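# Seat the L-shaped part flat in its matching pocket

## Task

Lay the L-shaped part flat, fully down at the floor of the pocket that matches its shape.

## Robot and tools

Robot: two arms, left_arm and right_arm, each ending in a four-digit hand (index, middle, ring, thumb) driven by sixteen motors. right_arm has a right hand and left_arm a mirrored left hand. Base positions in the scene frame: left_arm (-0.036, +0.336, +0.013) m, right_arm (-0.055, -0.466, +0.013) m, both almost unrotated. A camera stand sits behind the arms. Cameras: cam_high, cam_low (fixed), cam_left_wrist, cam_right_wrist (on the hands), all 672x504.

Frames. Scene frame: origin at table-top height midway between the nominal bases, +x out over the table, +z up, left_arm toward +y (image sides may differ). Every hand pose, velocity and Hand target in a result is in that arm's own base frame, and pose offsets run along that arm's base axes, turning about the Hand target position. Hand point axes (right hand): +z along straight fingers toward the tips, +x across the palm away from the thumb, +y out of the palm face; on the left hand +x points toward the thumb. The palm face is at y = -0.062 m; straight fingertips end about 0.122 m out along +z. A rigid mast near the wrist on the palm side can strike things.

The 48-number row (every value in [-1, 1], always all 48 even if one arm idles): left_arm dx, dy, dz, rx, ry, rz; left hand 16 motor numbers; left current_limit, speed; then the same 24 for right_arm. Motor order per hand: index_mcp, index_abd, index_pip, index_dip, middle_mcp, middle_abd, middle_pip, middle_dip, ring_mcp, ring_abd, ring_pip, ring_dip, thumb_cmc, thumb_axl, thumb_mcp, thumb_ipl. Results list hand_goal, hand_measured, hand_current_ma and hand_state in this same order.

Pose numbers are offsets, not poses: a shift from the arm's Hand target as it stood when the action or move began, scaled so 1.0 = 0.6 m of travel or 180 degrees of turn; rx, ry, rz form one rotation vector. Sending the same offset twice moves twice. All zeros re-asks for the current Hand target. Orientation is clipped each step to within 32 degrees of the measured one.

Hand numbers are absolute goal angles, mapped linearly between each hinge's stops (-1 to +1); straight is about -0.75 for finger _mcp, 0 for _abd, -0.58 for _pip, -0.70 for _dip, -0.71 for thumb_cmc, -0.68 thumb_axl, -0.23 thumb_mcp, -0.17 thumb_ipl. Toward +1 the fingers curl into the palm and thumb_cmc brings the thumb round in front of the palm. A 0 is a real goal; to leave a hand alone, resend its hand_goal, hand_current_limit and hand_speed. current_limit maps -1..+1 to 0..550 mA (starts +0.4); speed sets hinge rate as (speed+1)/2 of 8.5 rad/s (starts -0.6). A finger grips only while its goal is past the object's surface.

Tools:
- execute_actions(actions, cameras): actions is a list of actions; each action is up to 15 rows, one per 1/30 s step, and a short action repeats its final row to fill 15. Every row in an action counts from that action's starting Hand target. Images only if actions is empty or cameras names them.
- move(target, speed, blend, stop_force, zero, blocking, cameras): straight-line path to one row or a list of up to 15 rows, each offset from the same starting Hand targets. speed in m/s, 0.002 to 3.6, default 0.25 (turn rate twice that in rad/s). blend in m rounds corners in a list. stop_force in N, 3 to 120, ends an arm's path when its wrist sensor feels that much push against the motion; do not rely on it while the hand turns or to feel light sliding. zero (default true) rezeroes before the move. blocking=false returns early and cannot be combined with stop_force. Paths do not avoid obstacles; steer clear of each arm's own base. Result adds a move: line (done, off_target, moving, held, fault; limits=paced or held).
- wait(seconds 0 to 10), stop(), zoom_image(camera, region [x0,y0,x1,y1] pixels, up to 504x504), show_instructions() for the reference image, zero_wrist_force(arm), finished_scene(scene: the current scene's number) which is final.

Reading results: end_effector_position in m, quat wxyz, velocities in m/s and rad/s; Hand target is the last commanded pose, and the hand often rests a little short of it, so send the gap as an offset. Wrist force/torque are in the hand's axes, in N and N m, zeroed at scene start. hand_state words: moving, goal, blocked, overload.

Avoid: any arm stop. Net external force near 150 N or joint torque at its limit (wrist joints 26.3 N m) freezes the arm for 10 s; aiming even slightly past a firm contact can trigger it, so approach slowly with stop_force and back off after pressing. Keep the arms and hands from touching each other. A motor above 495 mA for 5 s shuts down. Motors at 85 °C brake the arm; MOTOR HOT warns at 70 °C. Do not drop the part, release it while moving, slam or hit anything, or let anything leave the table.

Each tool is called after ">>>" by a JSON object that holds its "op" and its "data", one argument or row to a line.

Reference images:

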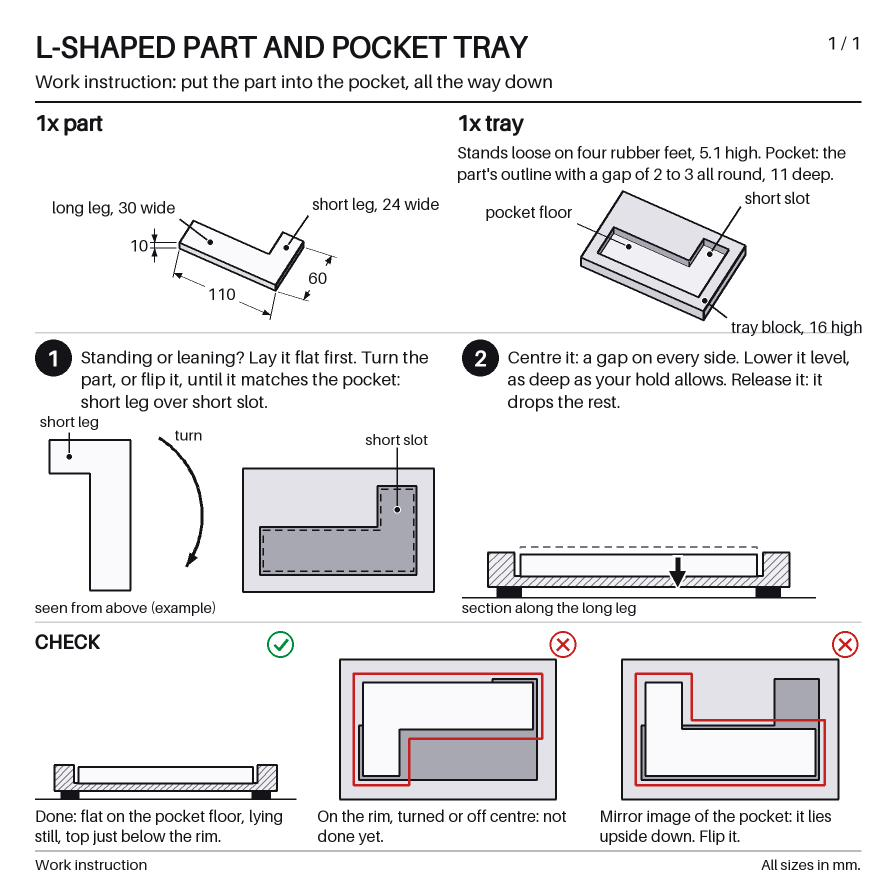

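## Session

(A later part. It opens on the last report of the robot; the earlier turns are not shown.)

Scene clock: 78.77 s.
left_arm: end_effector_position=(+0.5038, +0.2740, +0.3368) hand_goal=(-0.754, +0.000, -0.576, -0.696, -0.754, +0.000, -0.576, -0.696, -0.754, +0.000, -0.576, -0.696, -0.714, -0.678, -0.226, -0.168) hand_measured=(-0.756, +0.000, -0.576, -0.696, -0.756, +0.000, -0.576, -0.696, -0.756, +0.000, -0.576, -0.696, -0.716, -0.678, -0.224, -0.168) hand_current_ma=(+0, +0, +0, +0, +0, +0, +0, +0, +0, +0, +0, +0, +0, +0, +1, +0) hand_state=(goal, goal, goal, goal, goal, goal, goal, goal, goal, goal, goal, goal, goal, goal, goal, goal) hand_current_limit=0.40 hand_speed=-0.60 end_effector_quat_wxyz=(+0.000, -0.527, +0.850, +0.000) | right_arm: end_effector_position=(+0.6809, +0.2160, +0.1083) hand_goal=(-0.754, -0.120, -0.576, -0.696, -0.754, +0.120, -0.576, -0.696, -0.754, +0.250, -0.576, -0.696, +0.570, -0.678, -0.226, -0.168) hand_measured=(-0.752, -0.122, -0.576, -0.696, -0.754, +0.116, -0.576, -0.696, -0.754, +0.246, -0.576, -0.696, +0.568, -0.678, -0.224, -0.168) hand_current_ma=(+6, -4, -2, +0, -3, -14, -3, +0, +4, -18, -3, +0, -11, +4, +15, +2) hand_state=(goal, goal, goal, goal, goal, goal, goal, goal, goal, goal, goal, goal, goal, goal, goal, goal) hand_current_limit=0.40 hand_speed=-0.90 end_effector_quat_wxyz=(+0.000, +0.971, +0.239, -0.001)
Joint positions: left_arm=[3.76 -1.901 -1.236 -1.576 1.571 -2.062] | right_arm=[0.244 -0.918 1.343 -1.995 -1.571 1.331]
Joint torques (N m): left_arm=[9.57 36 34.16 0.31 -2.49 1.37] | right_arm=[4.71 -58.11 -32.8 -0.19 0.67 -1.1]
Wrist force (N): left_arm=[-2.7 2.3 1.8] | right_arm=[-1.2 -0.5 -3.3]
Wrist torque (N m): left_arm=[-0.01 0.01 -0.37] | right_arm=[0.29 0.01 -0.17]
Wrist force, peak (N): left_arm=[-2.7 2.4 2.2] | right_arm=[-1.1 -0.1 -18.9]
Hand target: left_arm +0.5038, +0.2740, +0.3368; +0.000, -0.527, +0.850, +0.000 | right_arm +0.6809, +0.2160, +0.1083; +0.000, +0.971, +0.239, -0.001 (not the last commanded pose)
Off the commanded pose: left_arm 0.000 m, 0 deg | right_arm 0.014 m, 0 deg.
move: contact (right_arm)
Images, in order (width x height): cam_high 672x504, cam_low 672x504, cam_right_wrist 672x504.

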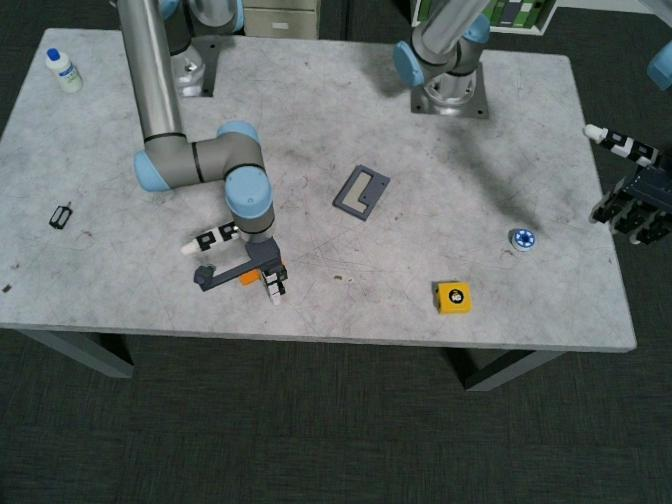

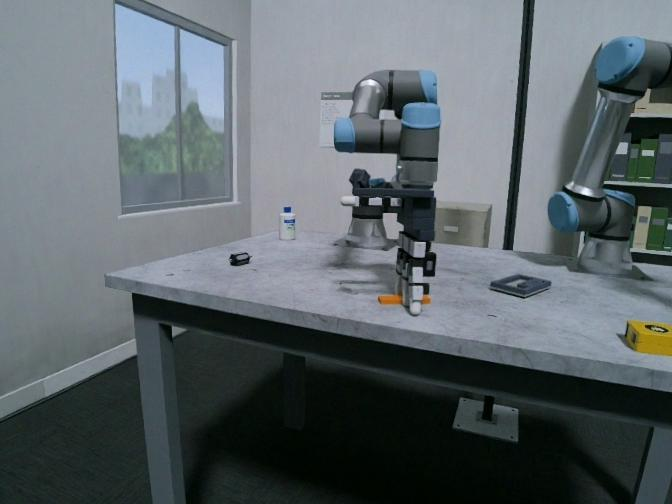

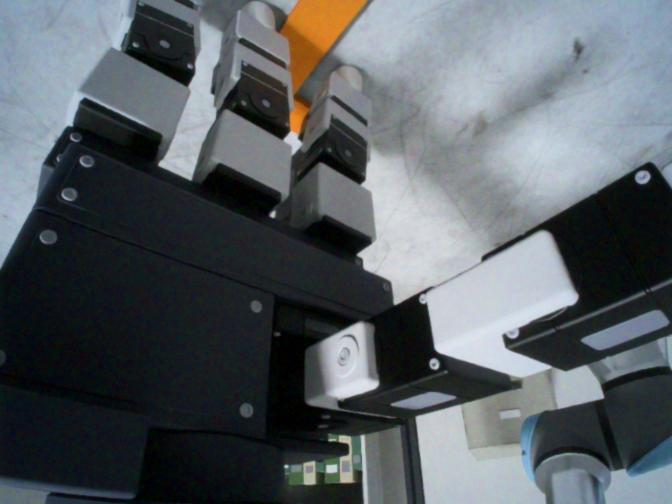

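>>> {"op": "move", "data": {
  "target": [0, 0, 0, 0, 0, 0, -0.754, 0, -0.576, -0.696, -0.754, 0, -0.576, -0.696, -0.754, 0, -0.576, -0.696, -0.714, -0.678, -0.226, -0.168, 0.4, -0.6, 0, 0, 0.0055, 0, 0, 0, -0.754, -0.12, -0.576, -0.696, -0.754, 0.12, -0.576, -0.696, -0.754, 0.25, -0.576, -0.696, 0.571, -0.678, -0.226, -0.168, 0.4, -0.93],
  "speed": 0.05
}}

>>> {"op": "move", "data": {
  "target": [0, 0, 0, 0, 0, 0, -0.754, 0, -0.576, -0.696, -0.754, 0, -0.576, -0.696, -0.754, 0, -0.576, -0.696, -0.714, -0.678, -0.226, -0.168, 0.4, -0.6, 0, 0, 0, 0, 0, 0, -0.754, 0.15, -0.576, -0.696, -0.754, -0.15, -0.576, -0.696, -0.754, 0.25, -0.576, -0.696, 0.571, -0.678, -0.226, -0.168, 0.4, -0.93],
  "speed": 0.05,
  "cameras": ["cam_high", "cam_low", "cam_right_wrist"]
}}

>>> {"op": "zoom_image", "data": {
  "camera": "cam_low",
  "region": [350, 220, 470, 340]
}}

>>> {"op": "zoom_image", "data": {
  "camera": "cam_right_wrist",
  "region": [200, 0, 400, 150]
}}

Scene clock: 80.10 s.
left_arm: end_effector_position=(+0.5038, +0.2740, +0.3368) hand_goal=(-0.754, +0.000, -0.576, -0.696, -0.754, +0.000, -0.576, -0.696, -0.754, +0.000, -0.576, -0.696, -0.714, -0.678, -0.226, -0.168) hand_measured=(-0.756, +0.000, -0.576, -0.696, -0.756, +0.000, -0.576, -0.696, -0.756, +0.000, -0.576, -0.696, -0.716, -0.678, -0.224, -0.168) hand_current_ma=(+0, +0, +0, +0, +0, +0, +0, +0, +0, +0, +0, +0, +0, +0, +1, +0) hand_state=(goal, goal, goal, goal, goal, goal, goal, goal, goal, goal, goal, goal, goal, goal, goal, goal) hand_current_limit=0.40 hand_speed=-0.60 end_effector_quat_wxyz=(+0.000, -0.527, +0.850, +0.000) | right_arm: end_effector_position=(+0.6809, +0.2160, +0.1114) hand_goal=(-0.754, -0.120, -0.576, -0.696, -0.754, +0.120, -0.576, -0.696, -0.754, +0.250, -0.576, -0.696, +0.570, -0.678, -0.226, -0.168) hand_measured=(-0.752, -0.122, -0.576, -0.696, -0.754, +0.116, -0.576, -0.696, -0.754, +0.246, -0.576, -0.696, +0.568, -0.678, -0.224, -0.168) hand_current_ma=(+6, -4, -2, +0, -3, -14, -3, +0, +4, -18, -3, +0, -11, +4, +15, +2) hand_state=(goal, goal, goal, goal, goal, goal, goal, goal, goal, goal, goal, goal, goal, goal, goal, goal) hand_current_limit=0.40 hand_speed=-0.93 end_effector_quat_wxyz=(+0.000, +0.971, +0.239, -0.001)
Joint positions: left_arm=[3.76 -1.901 -1.236 -1.576 1.571 -2.062] | right_arm=[0.244 -0.921 1.34 -1.988 -1.571 1.331]
Joint torques (N m): left_arm=[9.59 36.5 34.37 0.68 -2.41 1.43] | right_arm=[5.79 -60.59 -34.29 -0.44 0.53 -1.26]
Wrist force (N): left_arm=[-2.4 2.3 1.8] | right_arm=[-0.2 -0.2 0.3]
Wrist torque (N m): left_arm=[-0.01 -0.03 -0.35] | right_arm=[-0.02 -0.08 -0.10]
Wrist force, peak (N): left_arm=[-2.6 2.5 1.9] | right_arm=[-0.5 -0.5 -4.3]
Hand target: left_arm +0.5038, +0.2740, +0.3368; +0.000, -0.527, +0.850, +0.000 | right_arm +0.6809, +0.2160, +0.1116; +0.000, +0.971, +0.239, -0.001
Off the commanded pose: left_arm 0.000 m, 0 deg | right_arm 0.000 m, 0 deg.
move: done

Scene clock: 80.90 s.
left_arm: end_effector_position=(+0.5038, +0.2740, +0.3368) hand_goal=(-0.754, +0.000, -0.576, -0.696, -0.754, +0.000, -0.576, -0.696, -0.754, +0.000, -0.576, -0.696, -0.714, -0.678, -0.226, -0.168) hand_measured=(-0.756, +0.000, -0.576, -0.696, -0.756, +0.000, -0.576, -0.696, -0.756, +0.000, -0.576, -0.696, -0.716, -0.678, -0.224, -0.168) hand_current_ma=(+0, +0, +0, +0, +0, +0, +0, +0, +0, +0, +0, +0, +0, +0, +1, +0) hand_state=(goal, goal, goal, goal, goal, goal, goal, goal, goal, goal, goal, goal, goal, goal, goal, goal) hand_current_limit=0.40 hand_speed=-0.60 end_effector_quat_wxyz=(+0.000, -0.527, +0.850, +0.000) | right_arm: end_effector_position=(+0.6809, +0.2160, +0.1116) hand_goal=(-0.754, +0.150, -0.576, -0.696, -0.754, -0.150, -0.576, -0.696, -0.754, +0.250, -0.576, -0.696, +0.570, -0.678, -0.226, -0.168) hand_measured=(-0.752, -0.018, -0.576, -0.696, -0.754, +0.010, -0.576, -0.696, -0.754, +0.246, -0.576, -0.696, +0.568, -0.678, -0.224, -0.168) hand_current_ma=(+6, -385, -2, +0, -3, +385, -3, +0, +4, -18, -3, +0, -11, +4, +15, +2) hand_state=(goal, blocked, goal, goal, goal, blocked, goal, goal, goal, goal, goal, goal, goal, goal, goal, goal) hand_current_limit=0.40 hand_speed=-0.93 end_effector_quat_wxyz=(+0.000, +0.971, +0.239, -0.001)
Joint positions: left_arm=[3.76 -1.901 -1.236 -1.576 1.571 -2.062] | right_arm=[0.244 -0.921 1.34 -1.988 -1.571 1.331]
Joint torques (N m): left_arm=[8.26 35.92 33.61 0.54 -2.59 1.22] | right_arm=[4.55 -60.84 -34.28 -0.38 0.53 -1.24]
Wrist force (N): left_arm=[-2.5 2.1 1.7] | right_arm=[-0.2 -0.3 0.1]
Wrist torque (N m): left_arm=[-0.04 -0.01 -0.36] | right_arm=[-0.02 -0.07 -0.10]
Wrist force, peak (N): left_arm=[-2.7 2.4 1.9] | right_arm=[-0.3 0.0 0.6]
Hand target: left_arm +0.5038, +0.2740, +0.3368; +0.000, -0.527, +0.850, +0.000 | right_arm +0.6809, +0.2160, +0.1116; +0.000, +0.971, +0.239, -0.001
Off the commanded pose: left_arm 0.000 m, 0 deg | right_arm 0.000 m, 0 deg.
move: done
Images, in order (width x height): cam_high 672x504, cam_low 672x504, cam_right_wrist 672x504.

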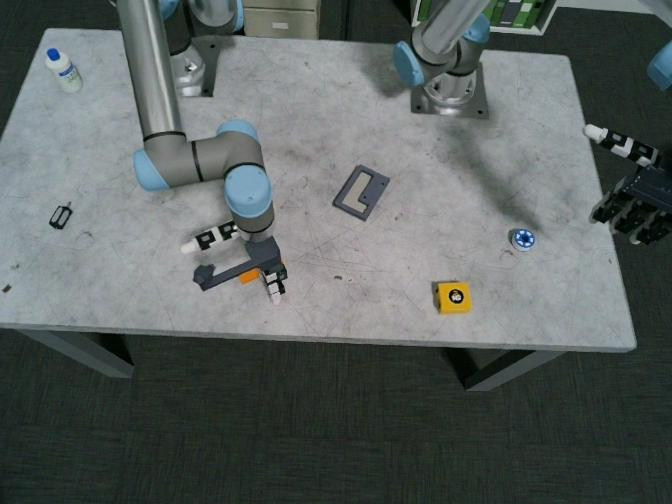

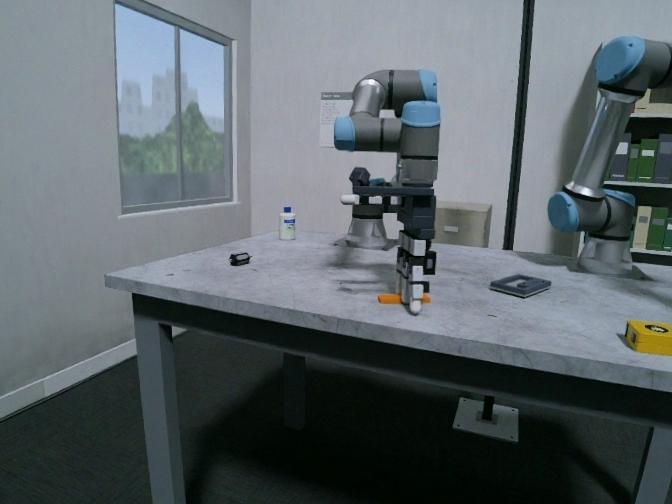

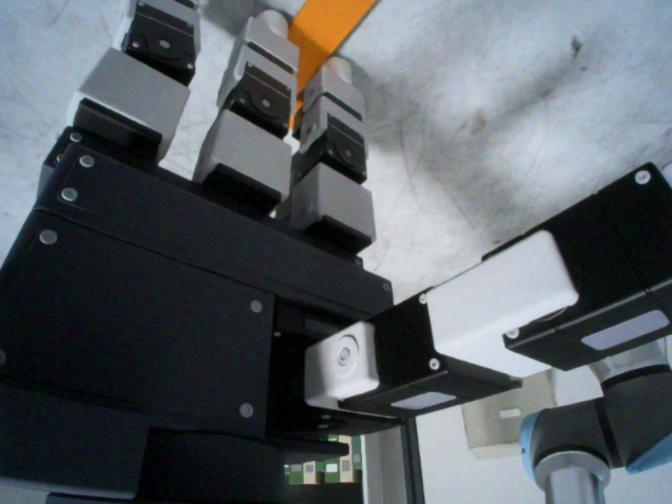

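Scaled by 4.200 from the camera's 672x504 image, which has a finer 960x720 frame.

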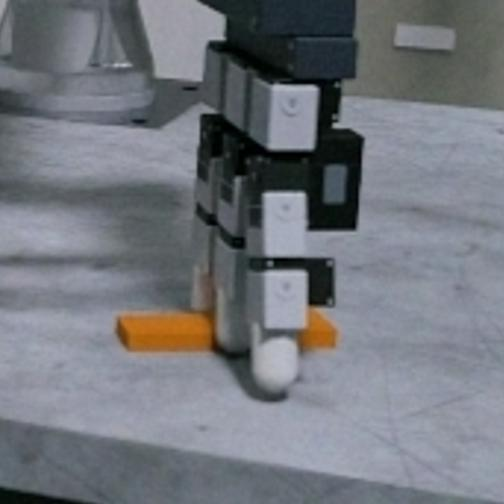

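Scaled by 2.520 from the camera's 672x504 image, which has a finer 960x720 frame.

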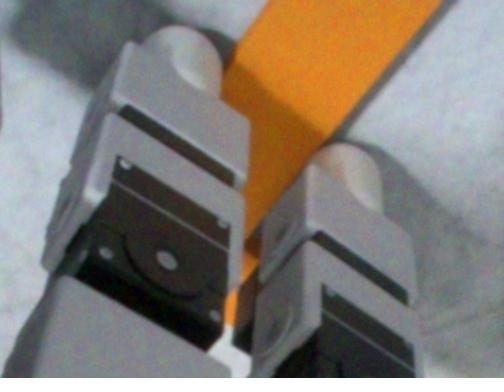

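>>> {"op": "zoom_image", "data": {
  "camera": "cam_high",
  "region": [322, 152, 402, 232]
}}

>>> {"op": "move", "data": {
  "target": [0, 0, 0, 0, 0, 0, -0.754, 0, -0.576, -0.696, -0.754, 0, -0.576, -0.696, -0.754, 0, -0.576, -0.696, -0.714, -0.678, -0.226, -0.168, 0.4, -0.6, 0, 0, 0.13, 0, 0, 0, -0.754, 0.15, -0.576, -0.696, -0.754, -0.15, -0.576, -0.696, -0.754, 0.25, -0.576, -0.696, 0.571, -0.678, -0.226, -0.168, 0.4, -0.93],
  "speed": 0.1,
  "cameras": ["all"]
}}

>>> {"op": "zoom_image", "data": {
  "camera": "cam_low",
  "region": [350, 180, 470, 300]
}}

>>> {"op": "zoom_image", "data": {
  "camera": "cam_right_wrist",
  "region": [200, 0, 400, 150]
}}

Scaled by 6.300 from the camera's 672x504 image, which has a finer 960x720 frame.

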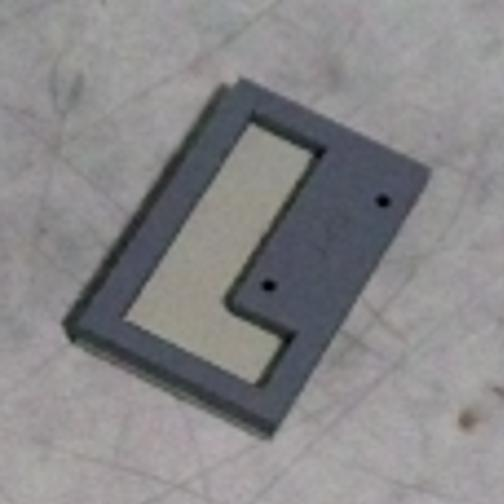

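Scene clock: 83.37 s.
left_arm: end_effector_position=(+0.5038, +0.2740, +0.3368) hand_goal=(-0.754, +0.000, -0.576, -0.696, -0.754, +0.000, -0.576, -0.696, -0.754, +0.000, -0.576, -0.696, -0.714, -0.678, -0.226, -0.168) hand_measured=(-0.756, +0.000, -0.576, -0.696, -0.756, +0.000, -0.576, -0.696, -0.756, +0.000, -0.576, -0.696, -0.716, -0.678, -0.224, -0.168) hand_current_ma=(+0, +0, +0, +0, +0, +0, +0, +0, +0, +0, +0, +0, +0, +0, +1, +0) hand_state=(goal, goal, goal, goal, goal, goal, goal, goal, goal, goal, goal, goal, goal, goal, goal, goal) hand_current_limit=0.40 hand_speed=-0.60 end_effector_quat_wxyz=(+0.000, -0.527, +0.850, +0.000) | right_arm: end_effector_position=(+0.6809, +0.2160, +0.1895) hand_goal=(-0.754, +0.150, -0.576, -0.696, -0.754, -0.150, -0.576, -0.696, -0.754, +0.250, -0.576, -0.696, +0.570, -0.678, -0.226, -0.168) hand_measured=(-0.752, -0.018, -0.576, -0.696, -0.754, +0.010, -0.576, -0.696, -0.754, +0.246, -0.576, -0.696, +0.568, -0.678, -0.224, -0.168) hand_current_ma=(+6, -385, -2, +0, -3, +385, -3, +0, +4, -18, -3, +0, -11, +4, +15, +2) hand_state=(goal, blocked, goal, goal, goal, blocked, goal, goal, goal, goal, goal, goal, goal, goal, goal, goal) hand_current_limit=0.40 hand_speed=-0.93 end_effector_quat_wxyz=(+0.000, +0.971, +0.239, -0.001)
Joint positions: left_arm=[3.76 -1.901 -1.236 -1.576 1.571 -2.062] | right_arm=[0.244 -0.984 1.234 -1.819 -1.571 1.331]
Joint torques (N m): left_arm=[9.94 34.32 34.36 0.62 -2.56 1.19] | right_arm=[8.01 -59.16 -36.88 -0.46 -1.55 1.48]
Wrist force (N): left_arm=[-2.6 2.3 1.7] | right_arm=[-0.1 -0.3 0.5]
Wrist torque (N m): left_arm=[-0.02 0.00 -0.37] | right_arm=[-0.04 -0.06 -0.05]
Wrist force, peak (N): left_arm=[-2.7 2.5 1.9] | right_arm=[-0.1 -0.3 0.9]
Hand target: left_arm +0.5038, +0.2740, +0.3368; +0.000, -0.527, +0.850, +0.000 | right_arm +0.6809, +0.2160, +0.1896; +0.000, +0.971, +0.239, -0.001
Off the commanded pose: left_arm 0.000 m, 0 deg | right_arm 0.000 m, 0 deg.
move: done

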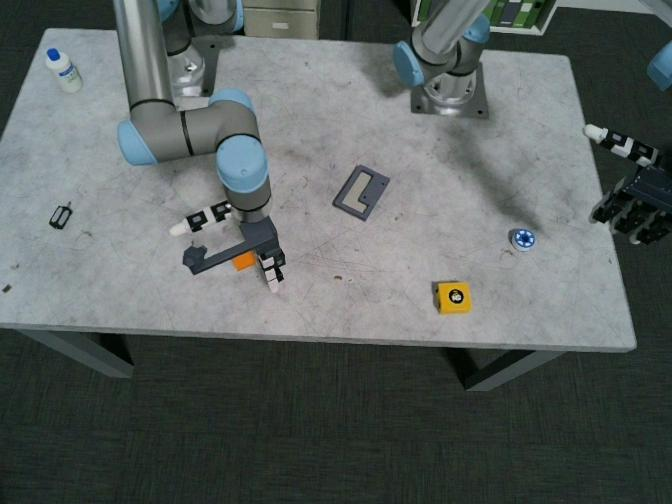

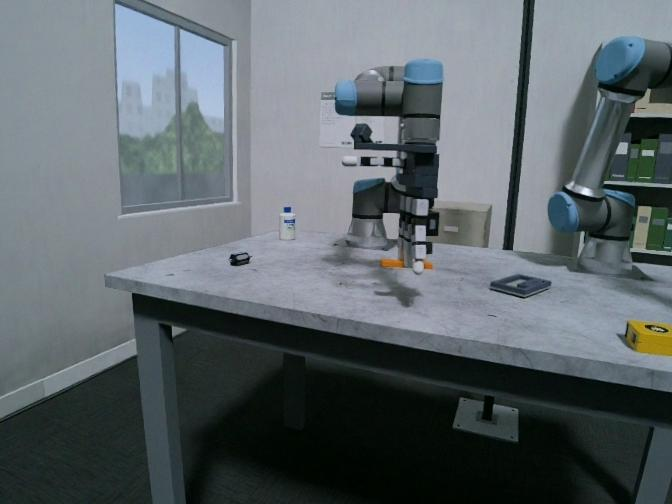

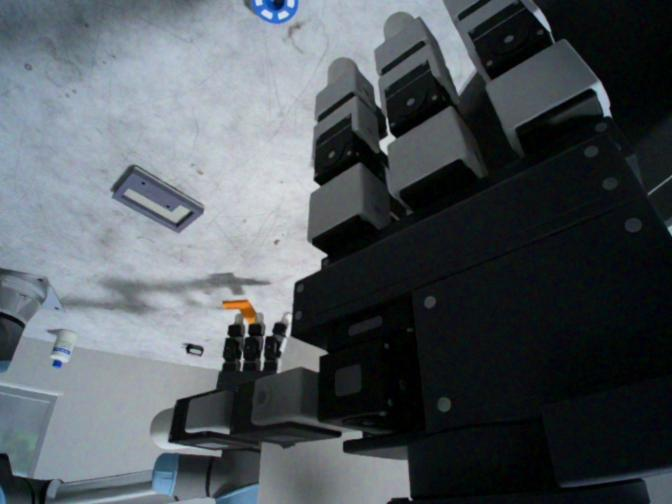

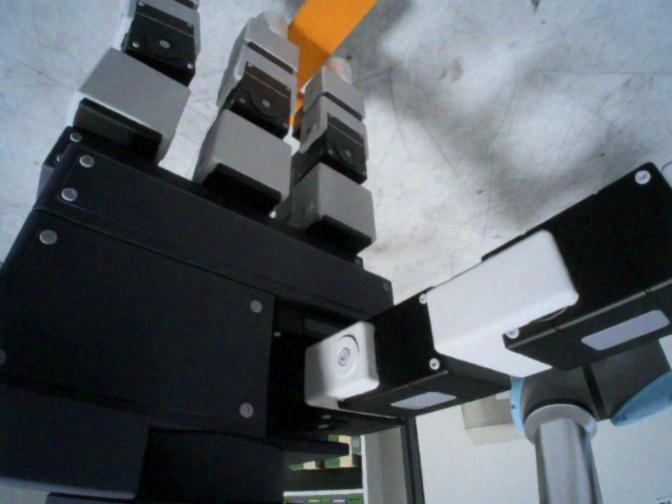

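Scaled by 4.200 from the camera's 672x504 image, which has a finer 960x720 frame.

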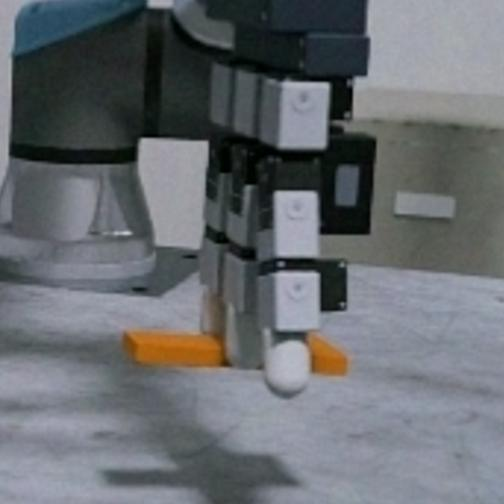

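Scaled by 2.520 from the camera's 672x504 image, which has a finer 960x720 frame.

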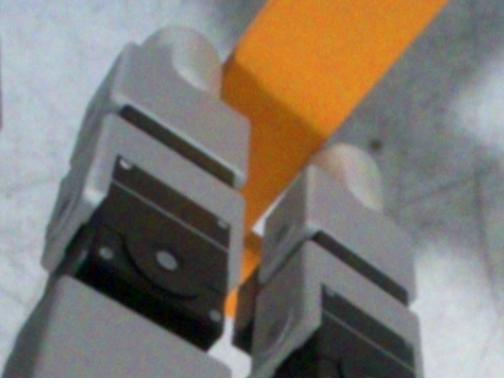

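>>> {"op": "move", "data": {
  "target": [
    [0, 0, 0, 0, 0, 0, -0.754, 0, -0.576, -0.696, -0.754, 0, -0.576, -0.696, -0.754, 0, -0.576, -0.696, -0.714, -0.678, -0.226, -0.168, 0.4, -0.6, -0.5275, 0.5597, 0, 0, 0, -0.8172, -0.754, 0.15, -0.576, -0.696, -0.754, -0.15, -0.576, -0.696, -0.754, 0.25, -0.576, -0.696, 0.571, -0.678, -0.226, -0.168, 0.4, -0.93]
  ],
  "speed": 0.4,
  "cameras": ["all"]
}}

>>> {"op": "zoom_image", "data": {
  "camera": "cam_low",
  "region": [470, 200, 590, 320]
}}

>>> {"op": "zoom_image", "data": {
  "camera": "cam_high",
  "region": [300, 130, 420, 250]
}}

>>> {"op": "zoom_image", "data": {
  "camera": "cam_right_wrist",
  "region": [200, 0, 450, 180]
}}

>>> {"op": "zoom_image", "data": {
  "camera": "cam_left_wrist",
  "region": [60, 100, 260, 280]
}}

Scene clock: 89.47 s.
left_arm: end_effector_position=(+0.5038, +0.2740, +0.3368) hand_goal=(-0.754, +0.000, -0.576, -0.696, -0.754, +0.000, -0.576, -0.696, -0.754, +0.000, -0.576, -0.696, -0.714, -0.678, -0.226, -0.168) hand_measured=(-0.756, +0.000, -0.576, -0.696, -0.756, +0.000, -0.576, -0.696, -0.756, +0.000, -0.576, -0.696, -0.716, -0.678, -0.224, -0.168) hand_current_ma=(+0, +0, +0, +0, +0, +0, +0, +0, +0, +0, +0, +0, +0, +0, +1, +0) hand_state=(goal, goal, goal, goal, goal, goal, goal, goal, goal, goal, goal, goal, goal, goal, goal, goal) hand_current_limit=0.40 hand_speed=-0.60 end_effector_quat_wxyz=(+0.000, -0.527, +0.850, +0.000) | right_arm: end_effector_position=(+0.3644, +0.5518, +0.1896) hand_goal=(-0.754, +0.150, -0.576, -0.696, -0.754, -0.150, -0.576, -0.696, -0.754, +0.250, -0.576, -0.696, +0.570, -0.678, -0.226, -0.168) hand_measured=(-0.752, -0.018, -0.576, -0.696, -0.754, +0.010, -0.576, -0.696, -0.754, +0.246, -0.576, -0.696, +0.568, -0.678, -0.224, -0.168) hand_current_ma=(+6, -385, -2, +0, -3, +385, -3, +0, +4, -18, -3, +0, -9, +4, +15, +2) hand_state=(goal, blocked, goal, goal, goal, blocked, goal, goal, goal, goal, goal, goal, goal, goal, goal, goal) hand_current_limit=0.40 hand_speed=-0.93 end_effector_quat_wxyz=(+0.001, -0.505, +0.863, +0.000)
Joint positions: left_arm=[3.76 -1.901 -1.236 -1.576 1.571 -2.062] | right_arm=[0.647 -1.165 1.513 -1.921 -1.57 4.302]
Joint torques (N m): left_arm=[9.03 35.41 34.3 0.21 -2.62 1.44] | right_arm=[9.38 -51.6 -9.43 -4.3 -2.24 2]
Wrist force (N): left_arm=[-2.9 2.2 1.8] | right_arm=[-0.3 -0.6 0.0]
Wrist torque (N m): left_arm=[-0.03 0.04 -0.39] | right_arm=[0.02 -0.01 -0.09]
Wrist force, peak (N): left_arm=[-2.8 2.5 1.9] | right_arm=[-0.3 -0.7 0.7]
Hand target: left_arm +0.5038, +0.2740, +0.3368; +0.000, -0.527, +0.850, +0.000 | right_arm +0.3644, +0.5518, +0.1896; +0.001, -0.504, +0.863, +0.000
Off the commanded pose: left_arm 0.000 m, 0 deg | right_arm 0.000 m, 0 deg.
move: done

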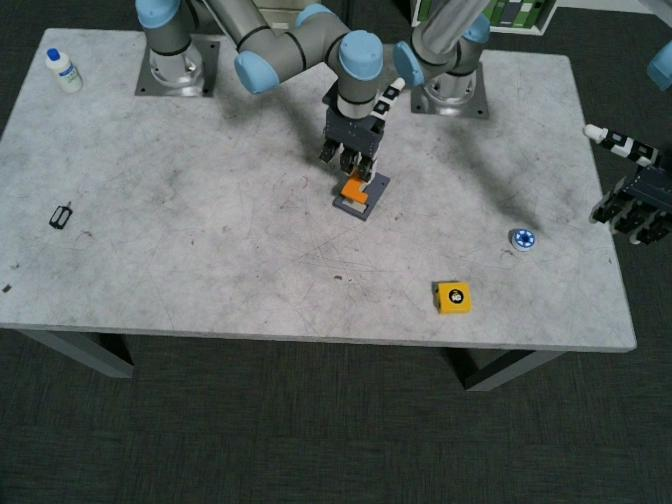

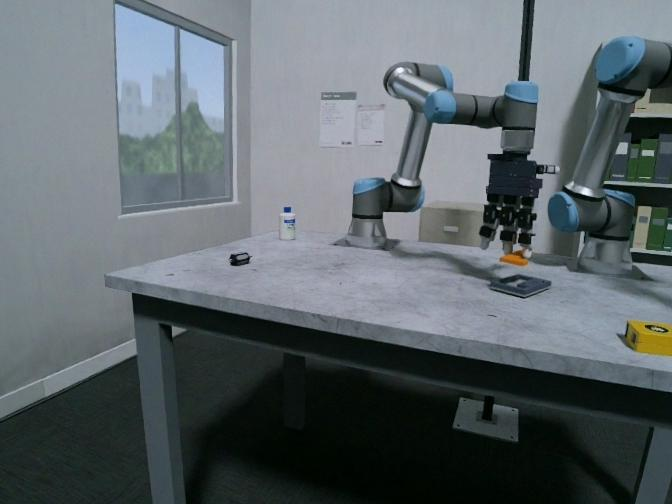

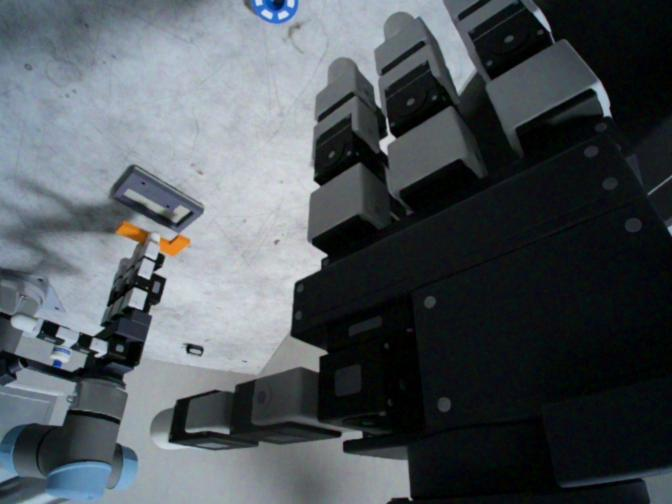

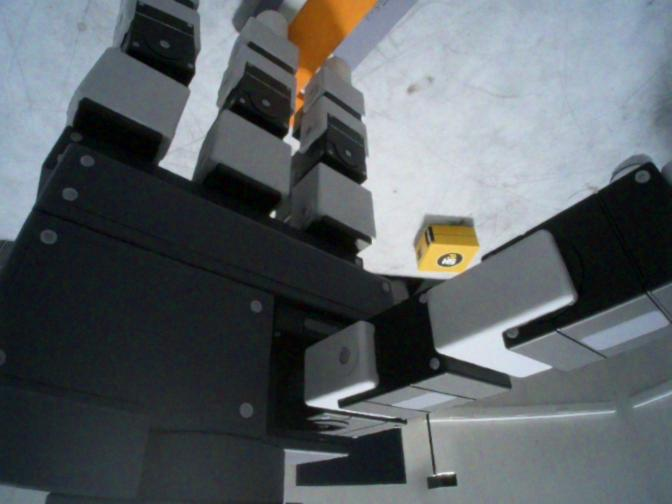

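Scaled by 4.200 from the camera's 672x504 image, which has a finer 960x720 frame.

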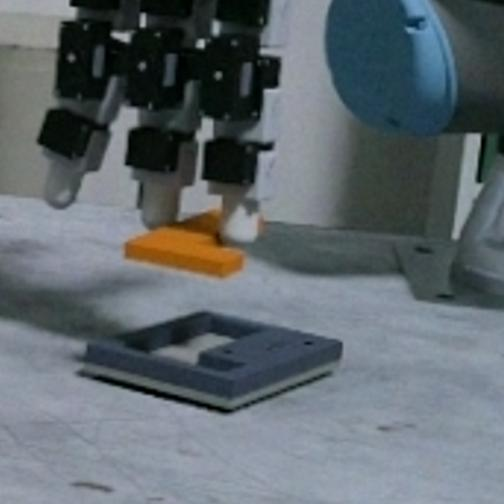

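Scaled by 4.200 from the camera's 672x504 image, which has a finer 960x720 frame.

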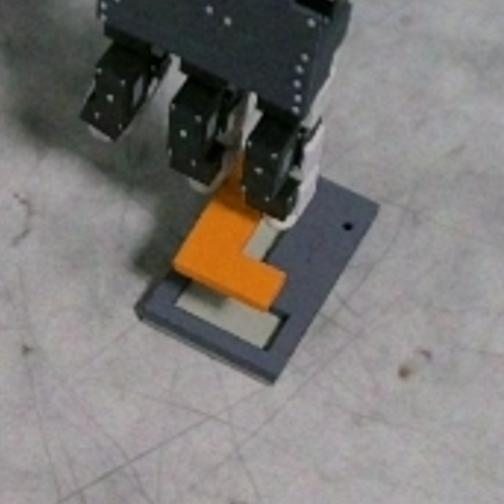

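Scaled by 2.016 from the camera's 672x504 image, which has a finer 960x720 frame.

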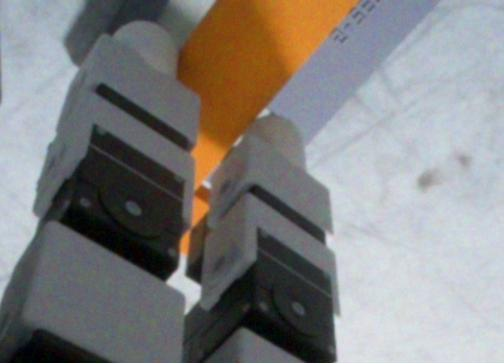

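Scaled by 2.520 from the camera's 672x504 image, which has a finer 960x720 frame.

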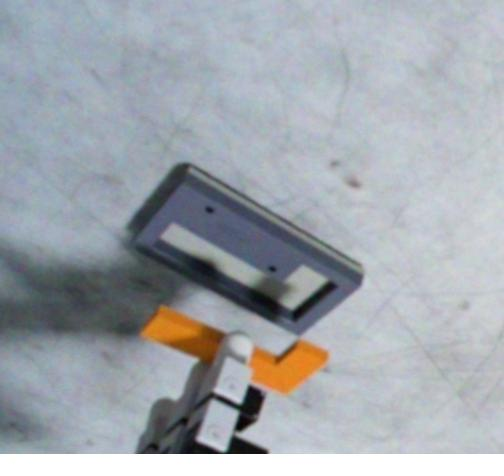

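>>> {"op": "move", "data": {
  "target": [
    [0, 0, 0, 0, 0, 0, -0.754, 0, -0.576, -0.696, -0.754, 0, -0.576, -0.696, -0.754, 0, -0.576, -0.696, -0.714, -0.678, -0.226, -0.168, 0.4, -0.6, -0.0147, 0.008, -0.075, 0, 0, 0, -0.754, 0.15, -0.576, -0.696, -0.754, -0.15, -0.576, -0.696, -0.754, 0.25, -0.576, -0.696, 0.571, -0.678, -0.226, -0.168, 0.4, -0.93]
  ],
  "speed": 0.15,
  "cameras": ["all"]
}}

>>> {"op": "zoom_image", "data": {
  "camera": "cam_low",
  "region": [480, 230, 560, 310]
}}

>>> {"op": "zoom_image", "data": {
  "camera": "cam_high",
  "region": [322, 152, 402, 232]
}}

>>> {"op": "zoom_image", "data": {
  "camera": "cam_right_wrist",
  "region": [200, 0, 450, 180]
}}

>>> {"op": "zoom_image", "data": {
  "camera": "cam_left_wrist",
  "region": [90, 140, 230, 260]
}}

Scene clock: 91.43 s.
left_arm: end_effector_position=(+0.5038, +0.2740, +0.3368) hand_goal=(-0.754, +0.000, -0.576, -0.696, -0.754, +0.000, -0.576, -0.696, -0.754, +0.000, -0.576, -0.696, -0.714, -0.678, -0.226, -0.168) hand_measured=(-0.756, +0.000, -0.576, -0.696, -0.756, +0.000, -0.576, -0.696, -0.756, +0.000, -0.576, -0.696, -0.716, -0.678, -0.224, -0.168) hand_current_ma=(+0, +0, +0, +0, +0, +0, +0, +0, +0, +0, +0, +0, +0, +0, +1, +0) hand_state=(goal, goal, goal, goal, goal, goal, goal, goal, goal, goal, goal, goal, goal, goal, goal, goal) hand_current_limit=0.40 hand_speed=-0.60 end_effector_quat_wxyz=(+0.000, -0.527, +0.850, +0.000) | right_arm: end_effector_position=(+0.3556, +0.5566, +0.1448) hand_goal=(-0.754, +0.150, -0.576, -0.696, -0.754, -0.150, -0.576, -0.696, -0.754, +0.250, -0.576, -0.696, +0.570, -0.678, -0.226, -0.168) hand_measured=(-0.752, -0.018, -0.576, -0.696, -0.754, +0.010, -0.576, -0.696, -0.754, +0.246, -0.576, -0.696, +0.568, -0.678, -0.224, -0.168) hand_current_ma=(+6, -385, -2, +0, -3, +385, -3, +0, +4, -18, -3, +0, -9, +4, +15, +2) hand_state=(goal, blocked, goal, goal, goal, blocked, goal, goal, goal, goal, goal, goal, goal, goal, goal, goal) hand_current_limit=0.40 hand_speed=-0.93 end_effector_quat_wxyz=(+0.001, -0.504, +0.863, +0.000)
Joint positions: left_arm=[3.76 -1.901 -1.236 -1.576 1.571 -2.062] | right_arm=[0.662 -1.128 1.583 -2.028 -1.57 4.317]
Joint torques (N m): left_arm=[8.82 35.39 33.81 0.5 -2.57 1.38] | right_arm=[9.92 -26.63 -8.59 -4.15 1.77 1.69]
Wrist force (N): left_arm=[-2.7 2.2 1.7] | right_arm=[-0.3 0.1 0.2]
Wrist torque (N m): left_arm=[-0.02 0.00 -0.37] | right_arm=[0.11 -0.02 -0.08]
Wrist force, peak (N): left_arm=[-2.7 2.4 1.8] | right_arm=[-0.1 -0.4 -0.9]
Hand target: left_arm +0.5038, +0.2740, +0.3368; +0.000, -0.527, +0.850, +0.000 | right_arm +0.3556, +0.5566, +0.1446; +0.001, -0.504, +0.863, +0.000
Off the commanded pose: left_arm 0.000 m, 0 deg | right_arm 0.000 m, 0 deg.
move: done

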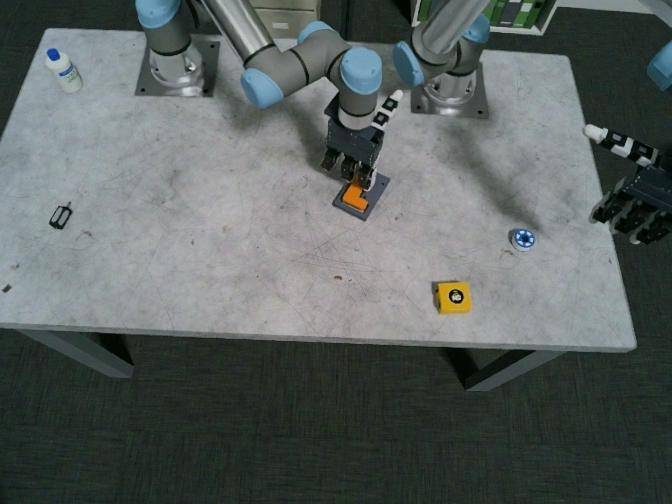

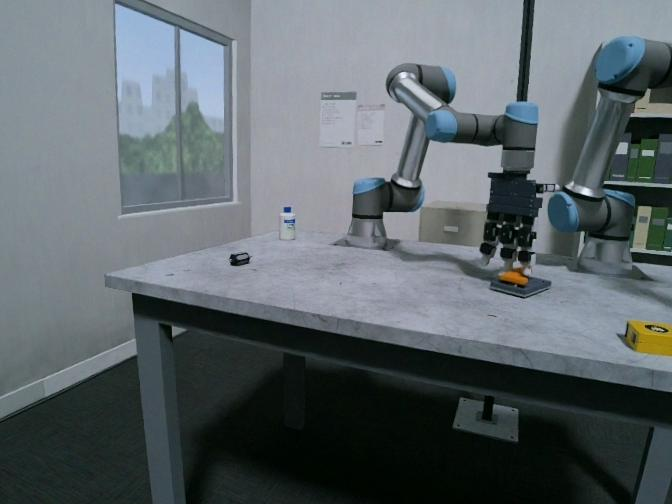

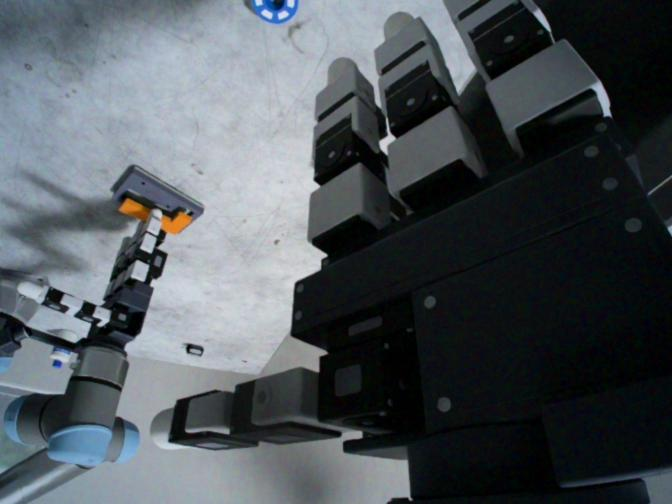

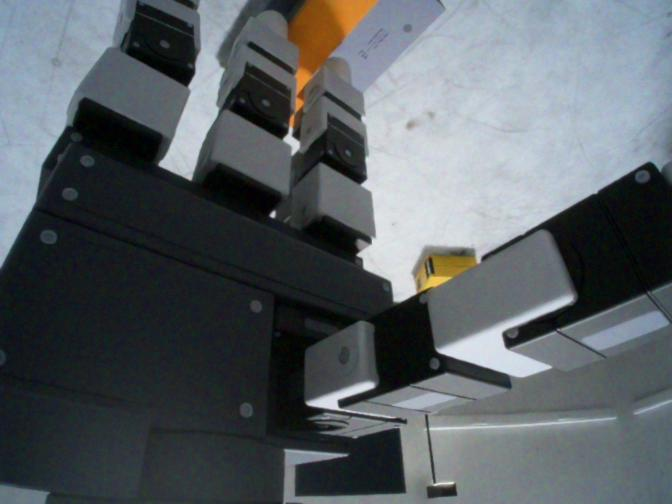

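Scaled by 6.300 from the camera's 672x504 image, which has a finer 960x720 frame.

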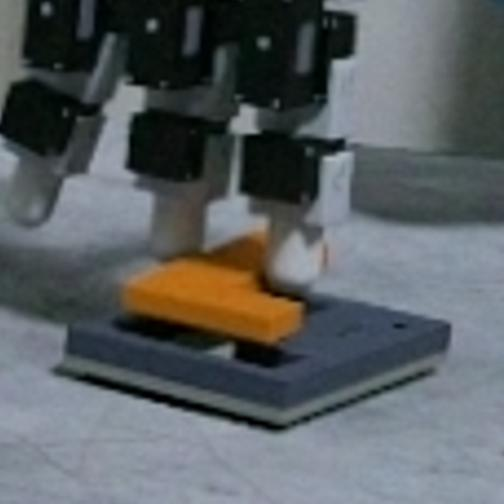

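Scaled by 6.300 from the camera's 672x504 image, which has a finer 960x720 frame.

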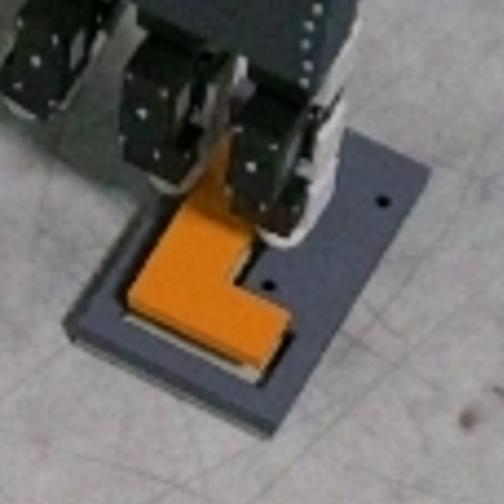

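Scaled by 2.016 from the camera's 672x504 image, which has a finer 960x720 frame.

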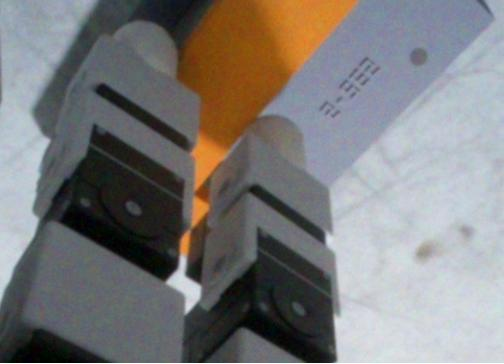

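Scaled by 3.600 from the camera's 672x504 image, which has a finer 960x720 frame.

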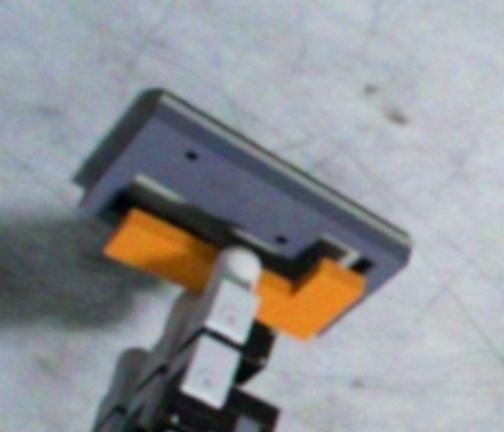

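>>> {"op": "zoom_image", "data": {
  "camera": "cam_high",
  "region": [336, 176, 376, 216]
}}

>>> {"op": "zoom_image", "data": {
  "camera": "cam_left_wrist",
  "region": [110, 180, 200, 240]
}}

>>> {"op": "zoom_image", "data": {
  "camera": "cam_low",
  "region": [486, 260, 556, 300]
}}

Scaled by 12.600 from the camera's 672x504 image, which has a finer 960x720 frame.

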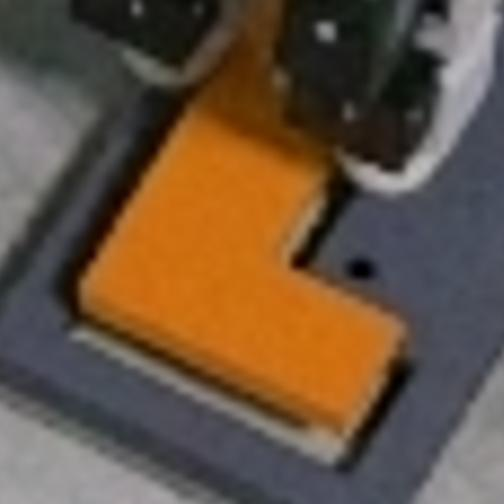

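Scaled by 5.600 from the camera's 672x504 image, which has a finer 960x720 frame.

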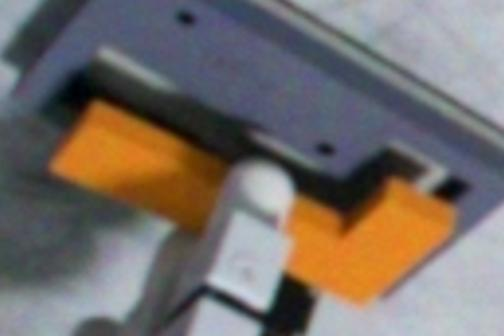

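Scaled by 7.200 from the camera's 672x504 image, which has a finer 960x720 frame.

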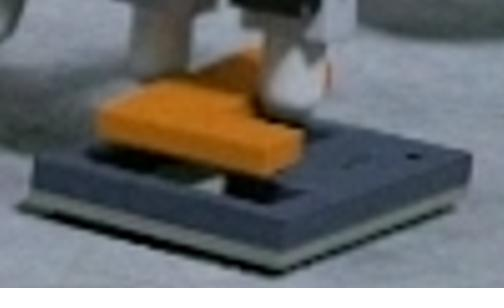

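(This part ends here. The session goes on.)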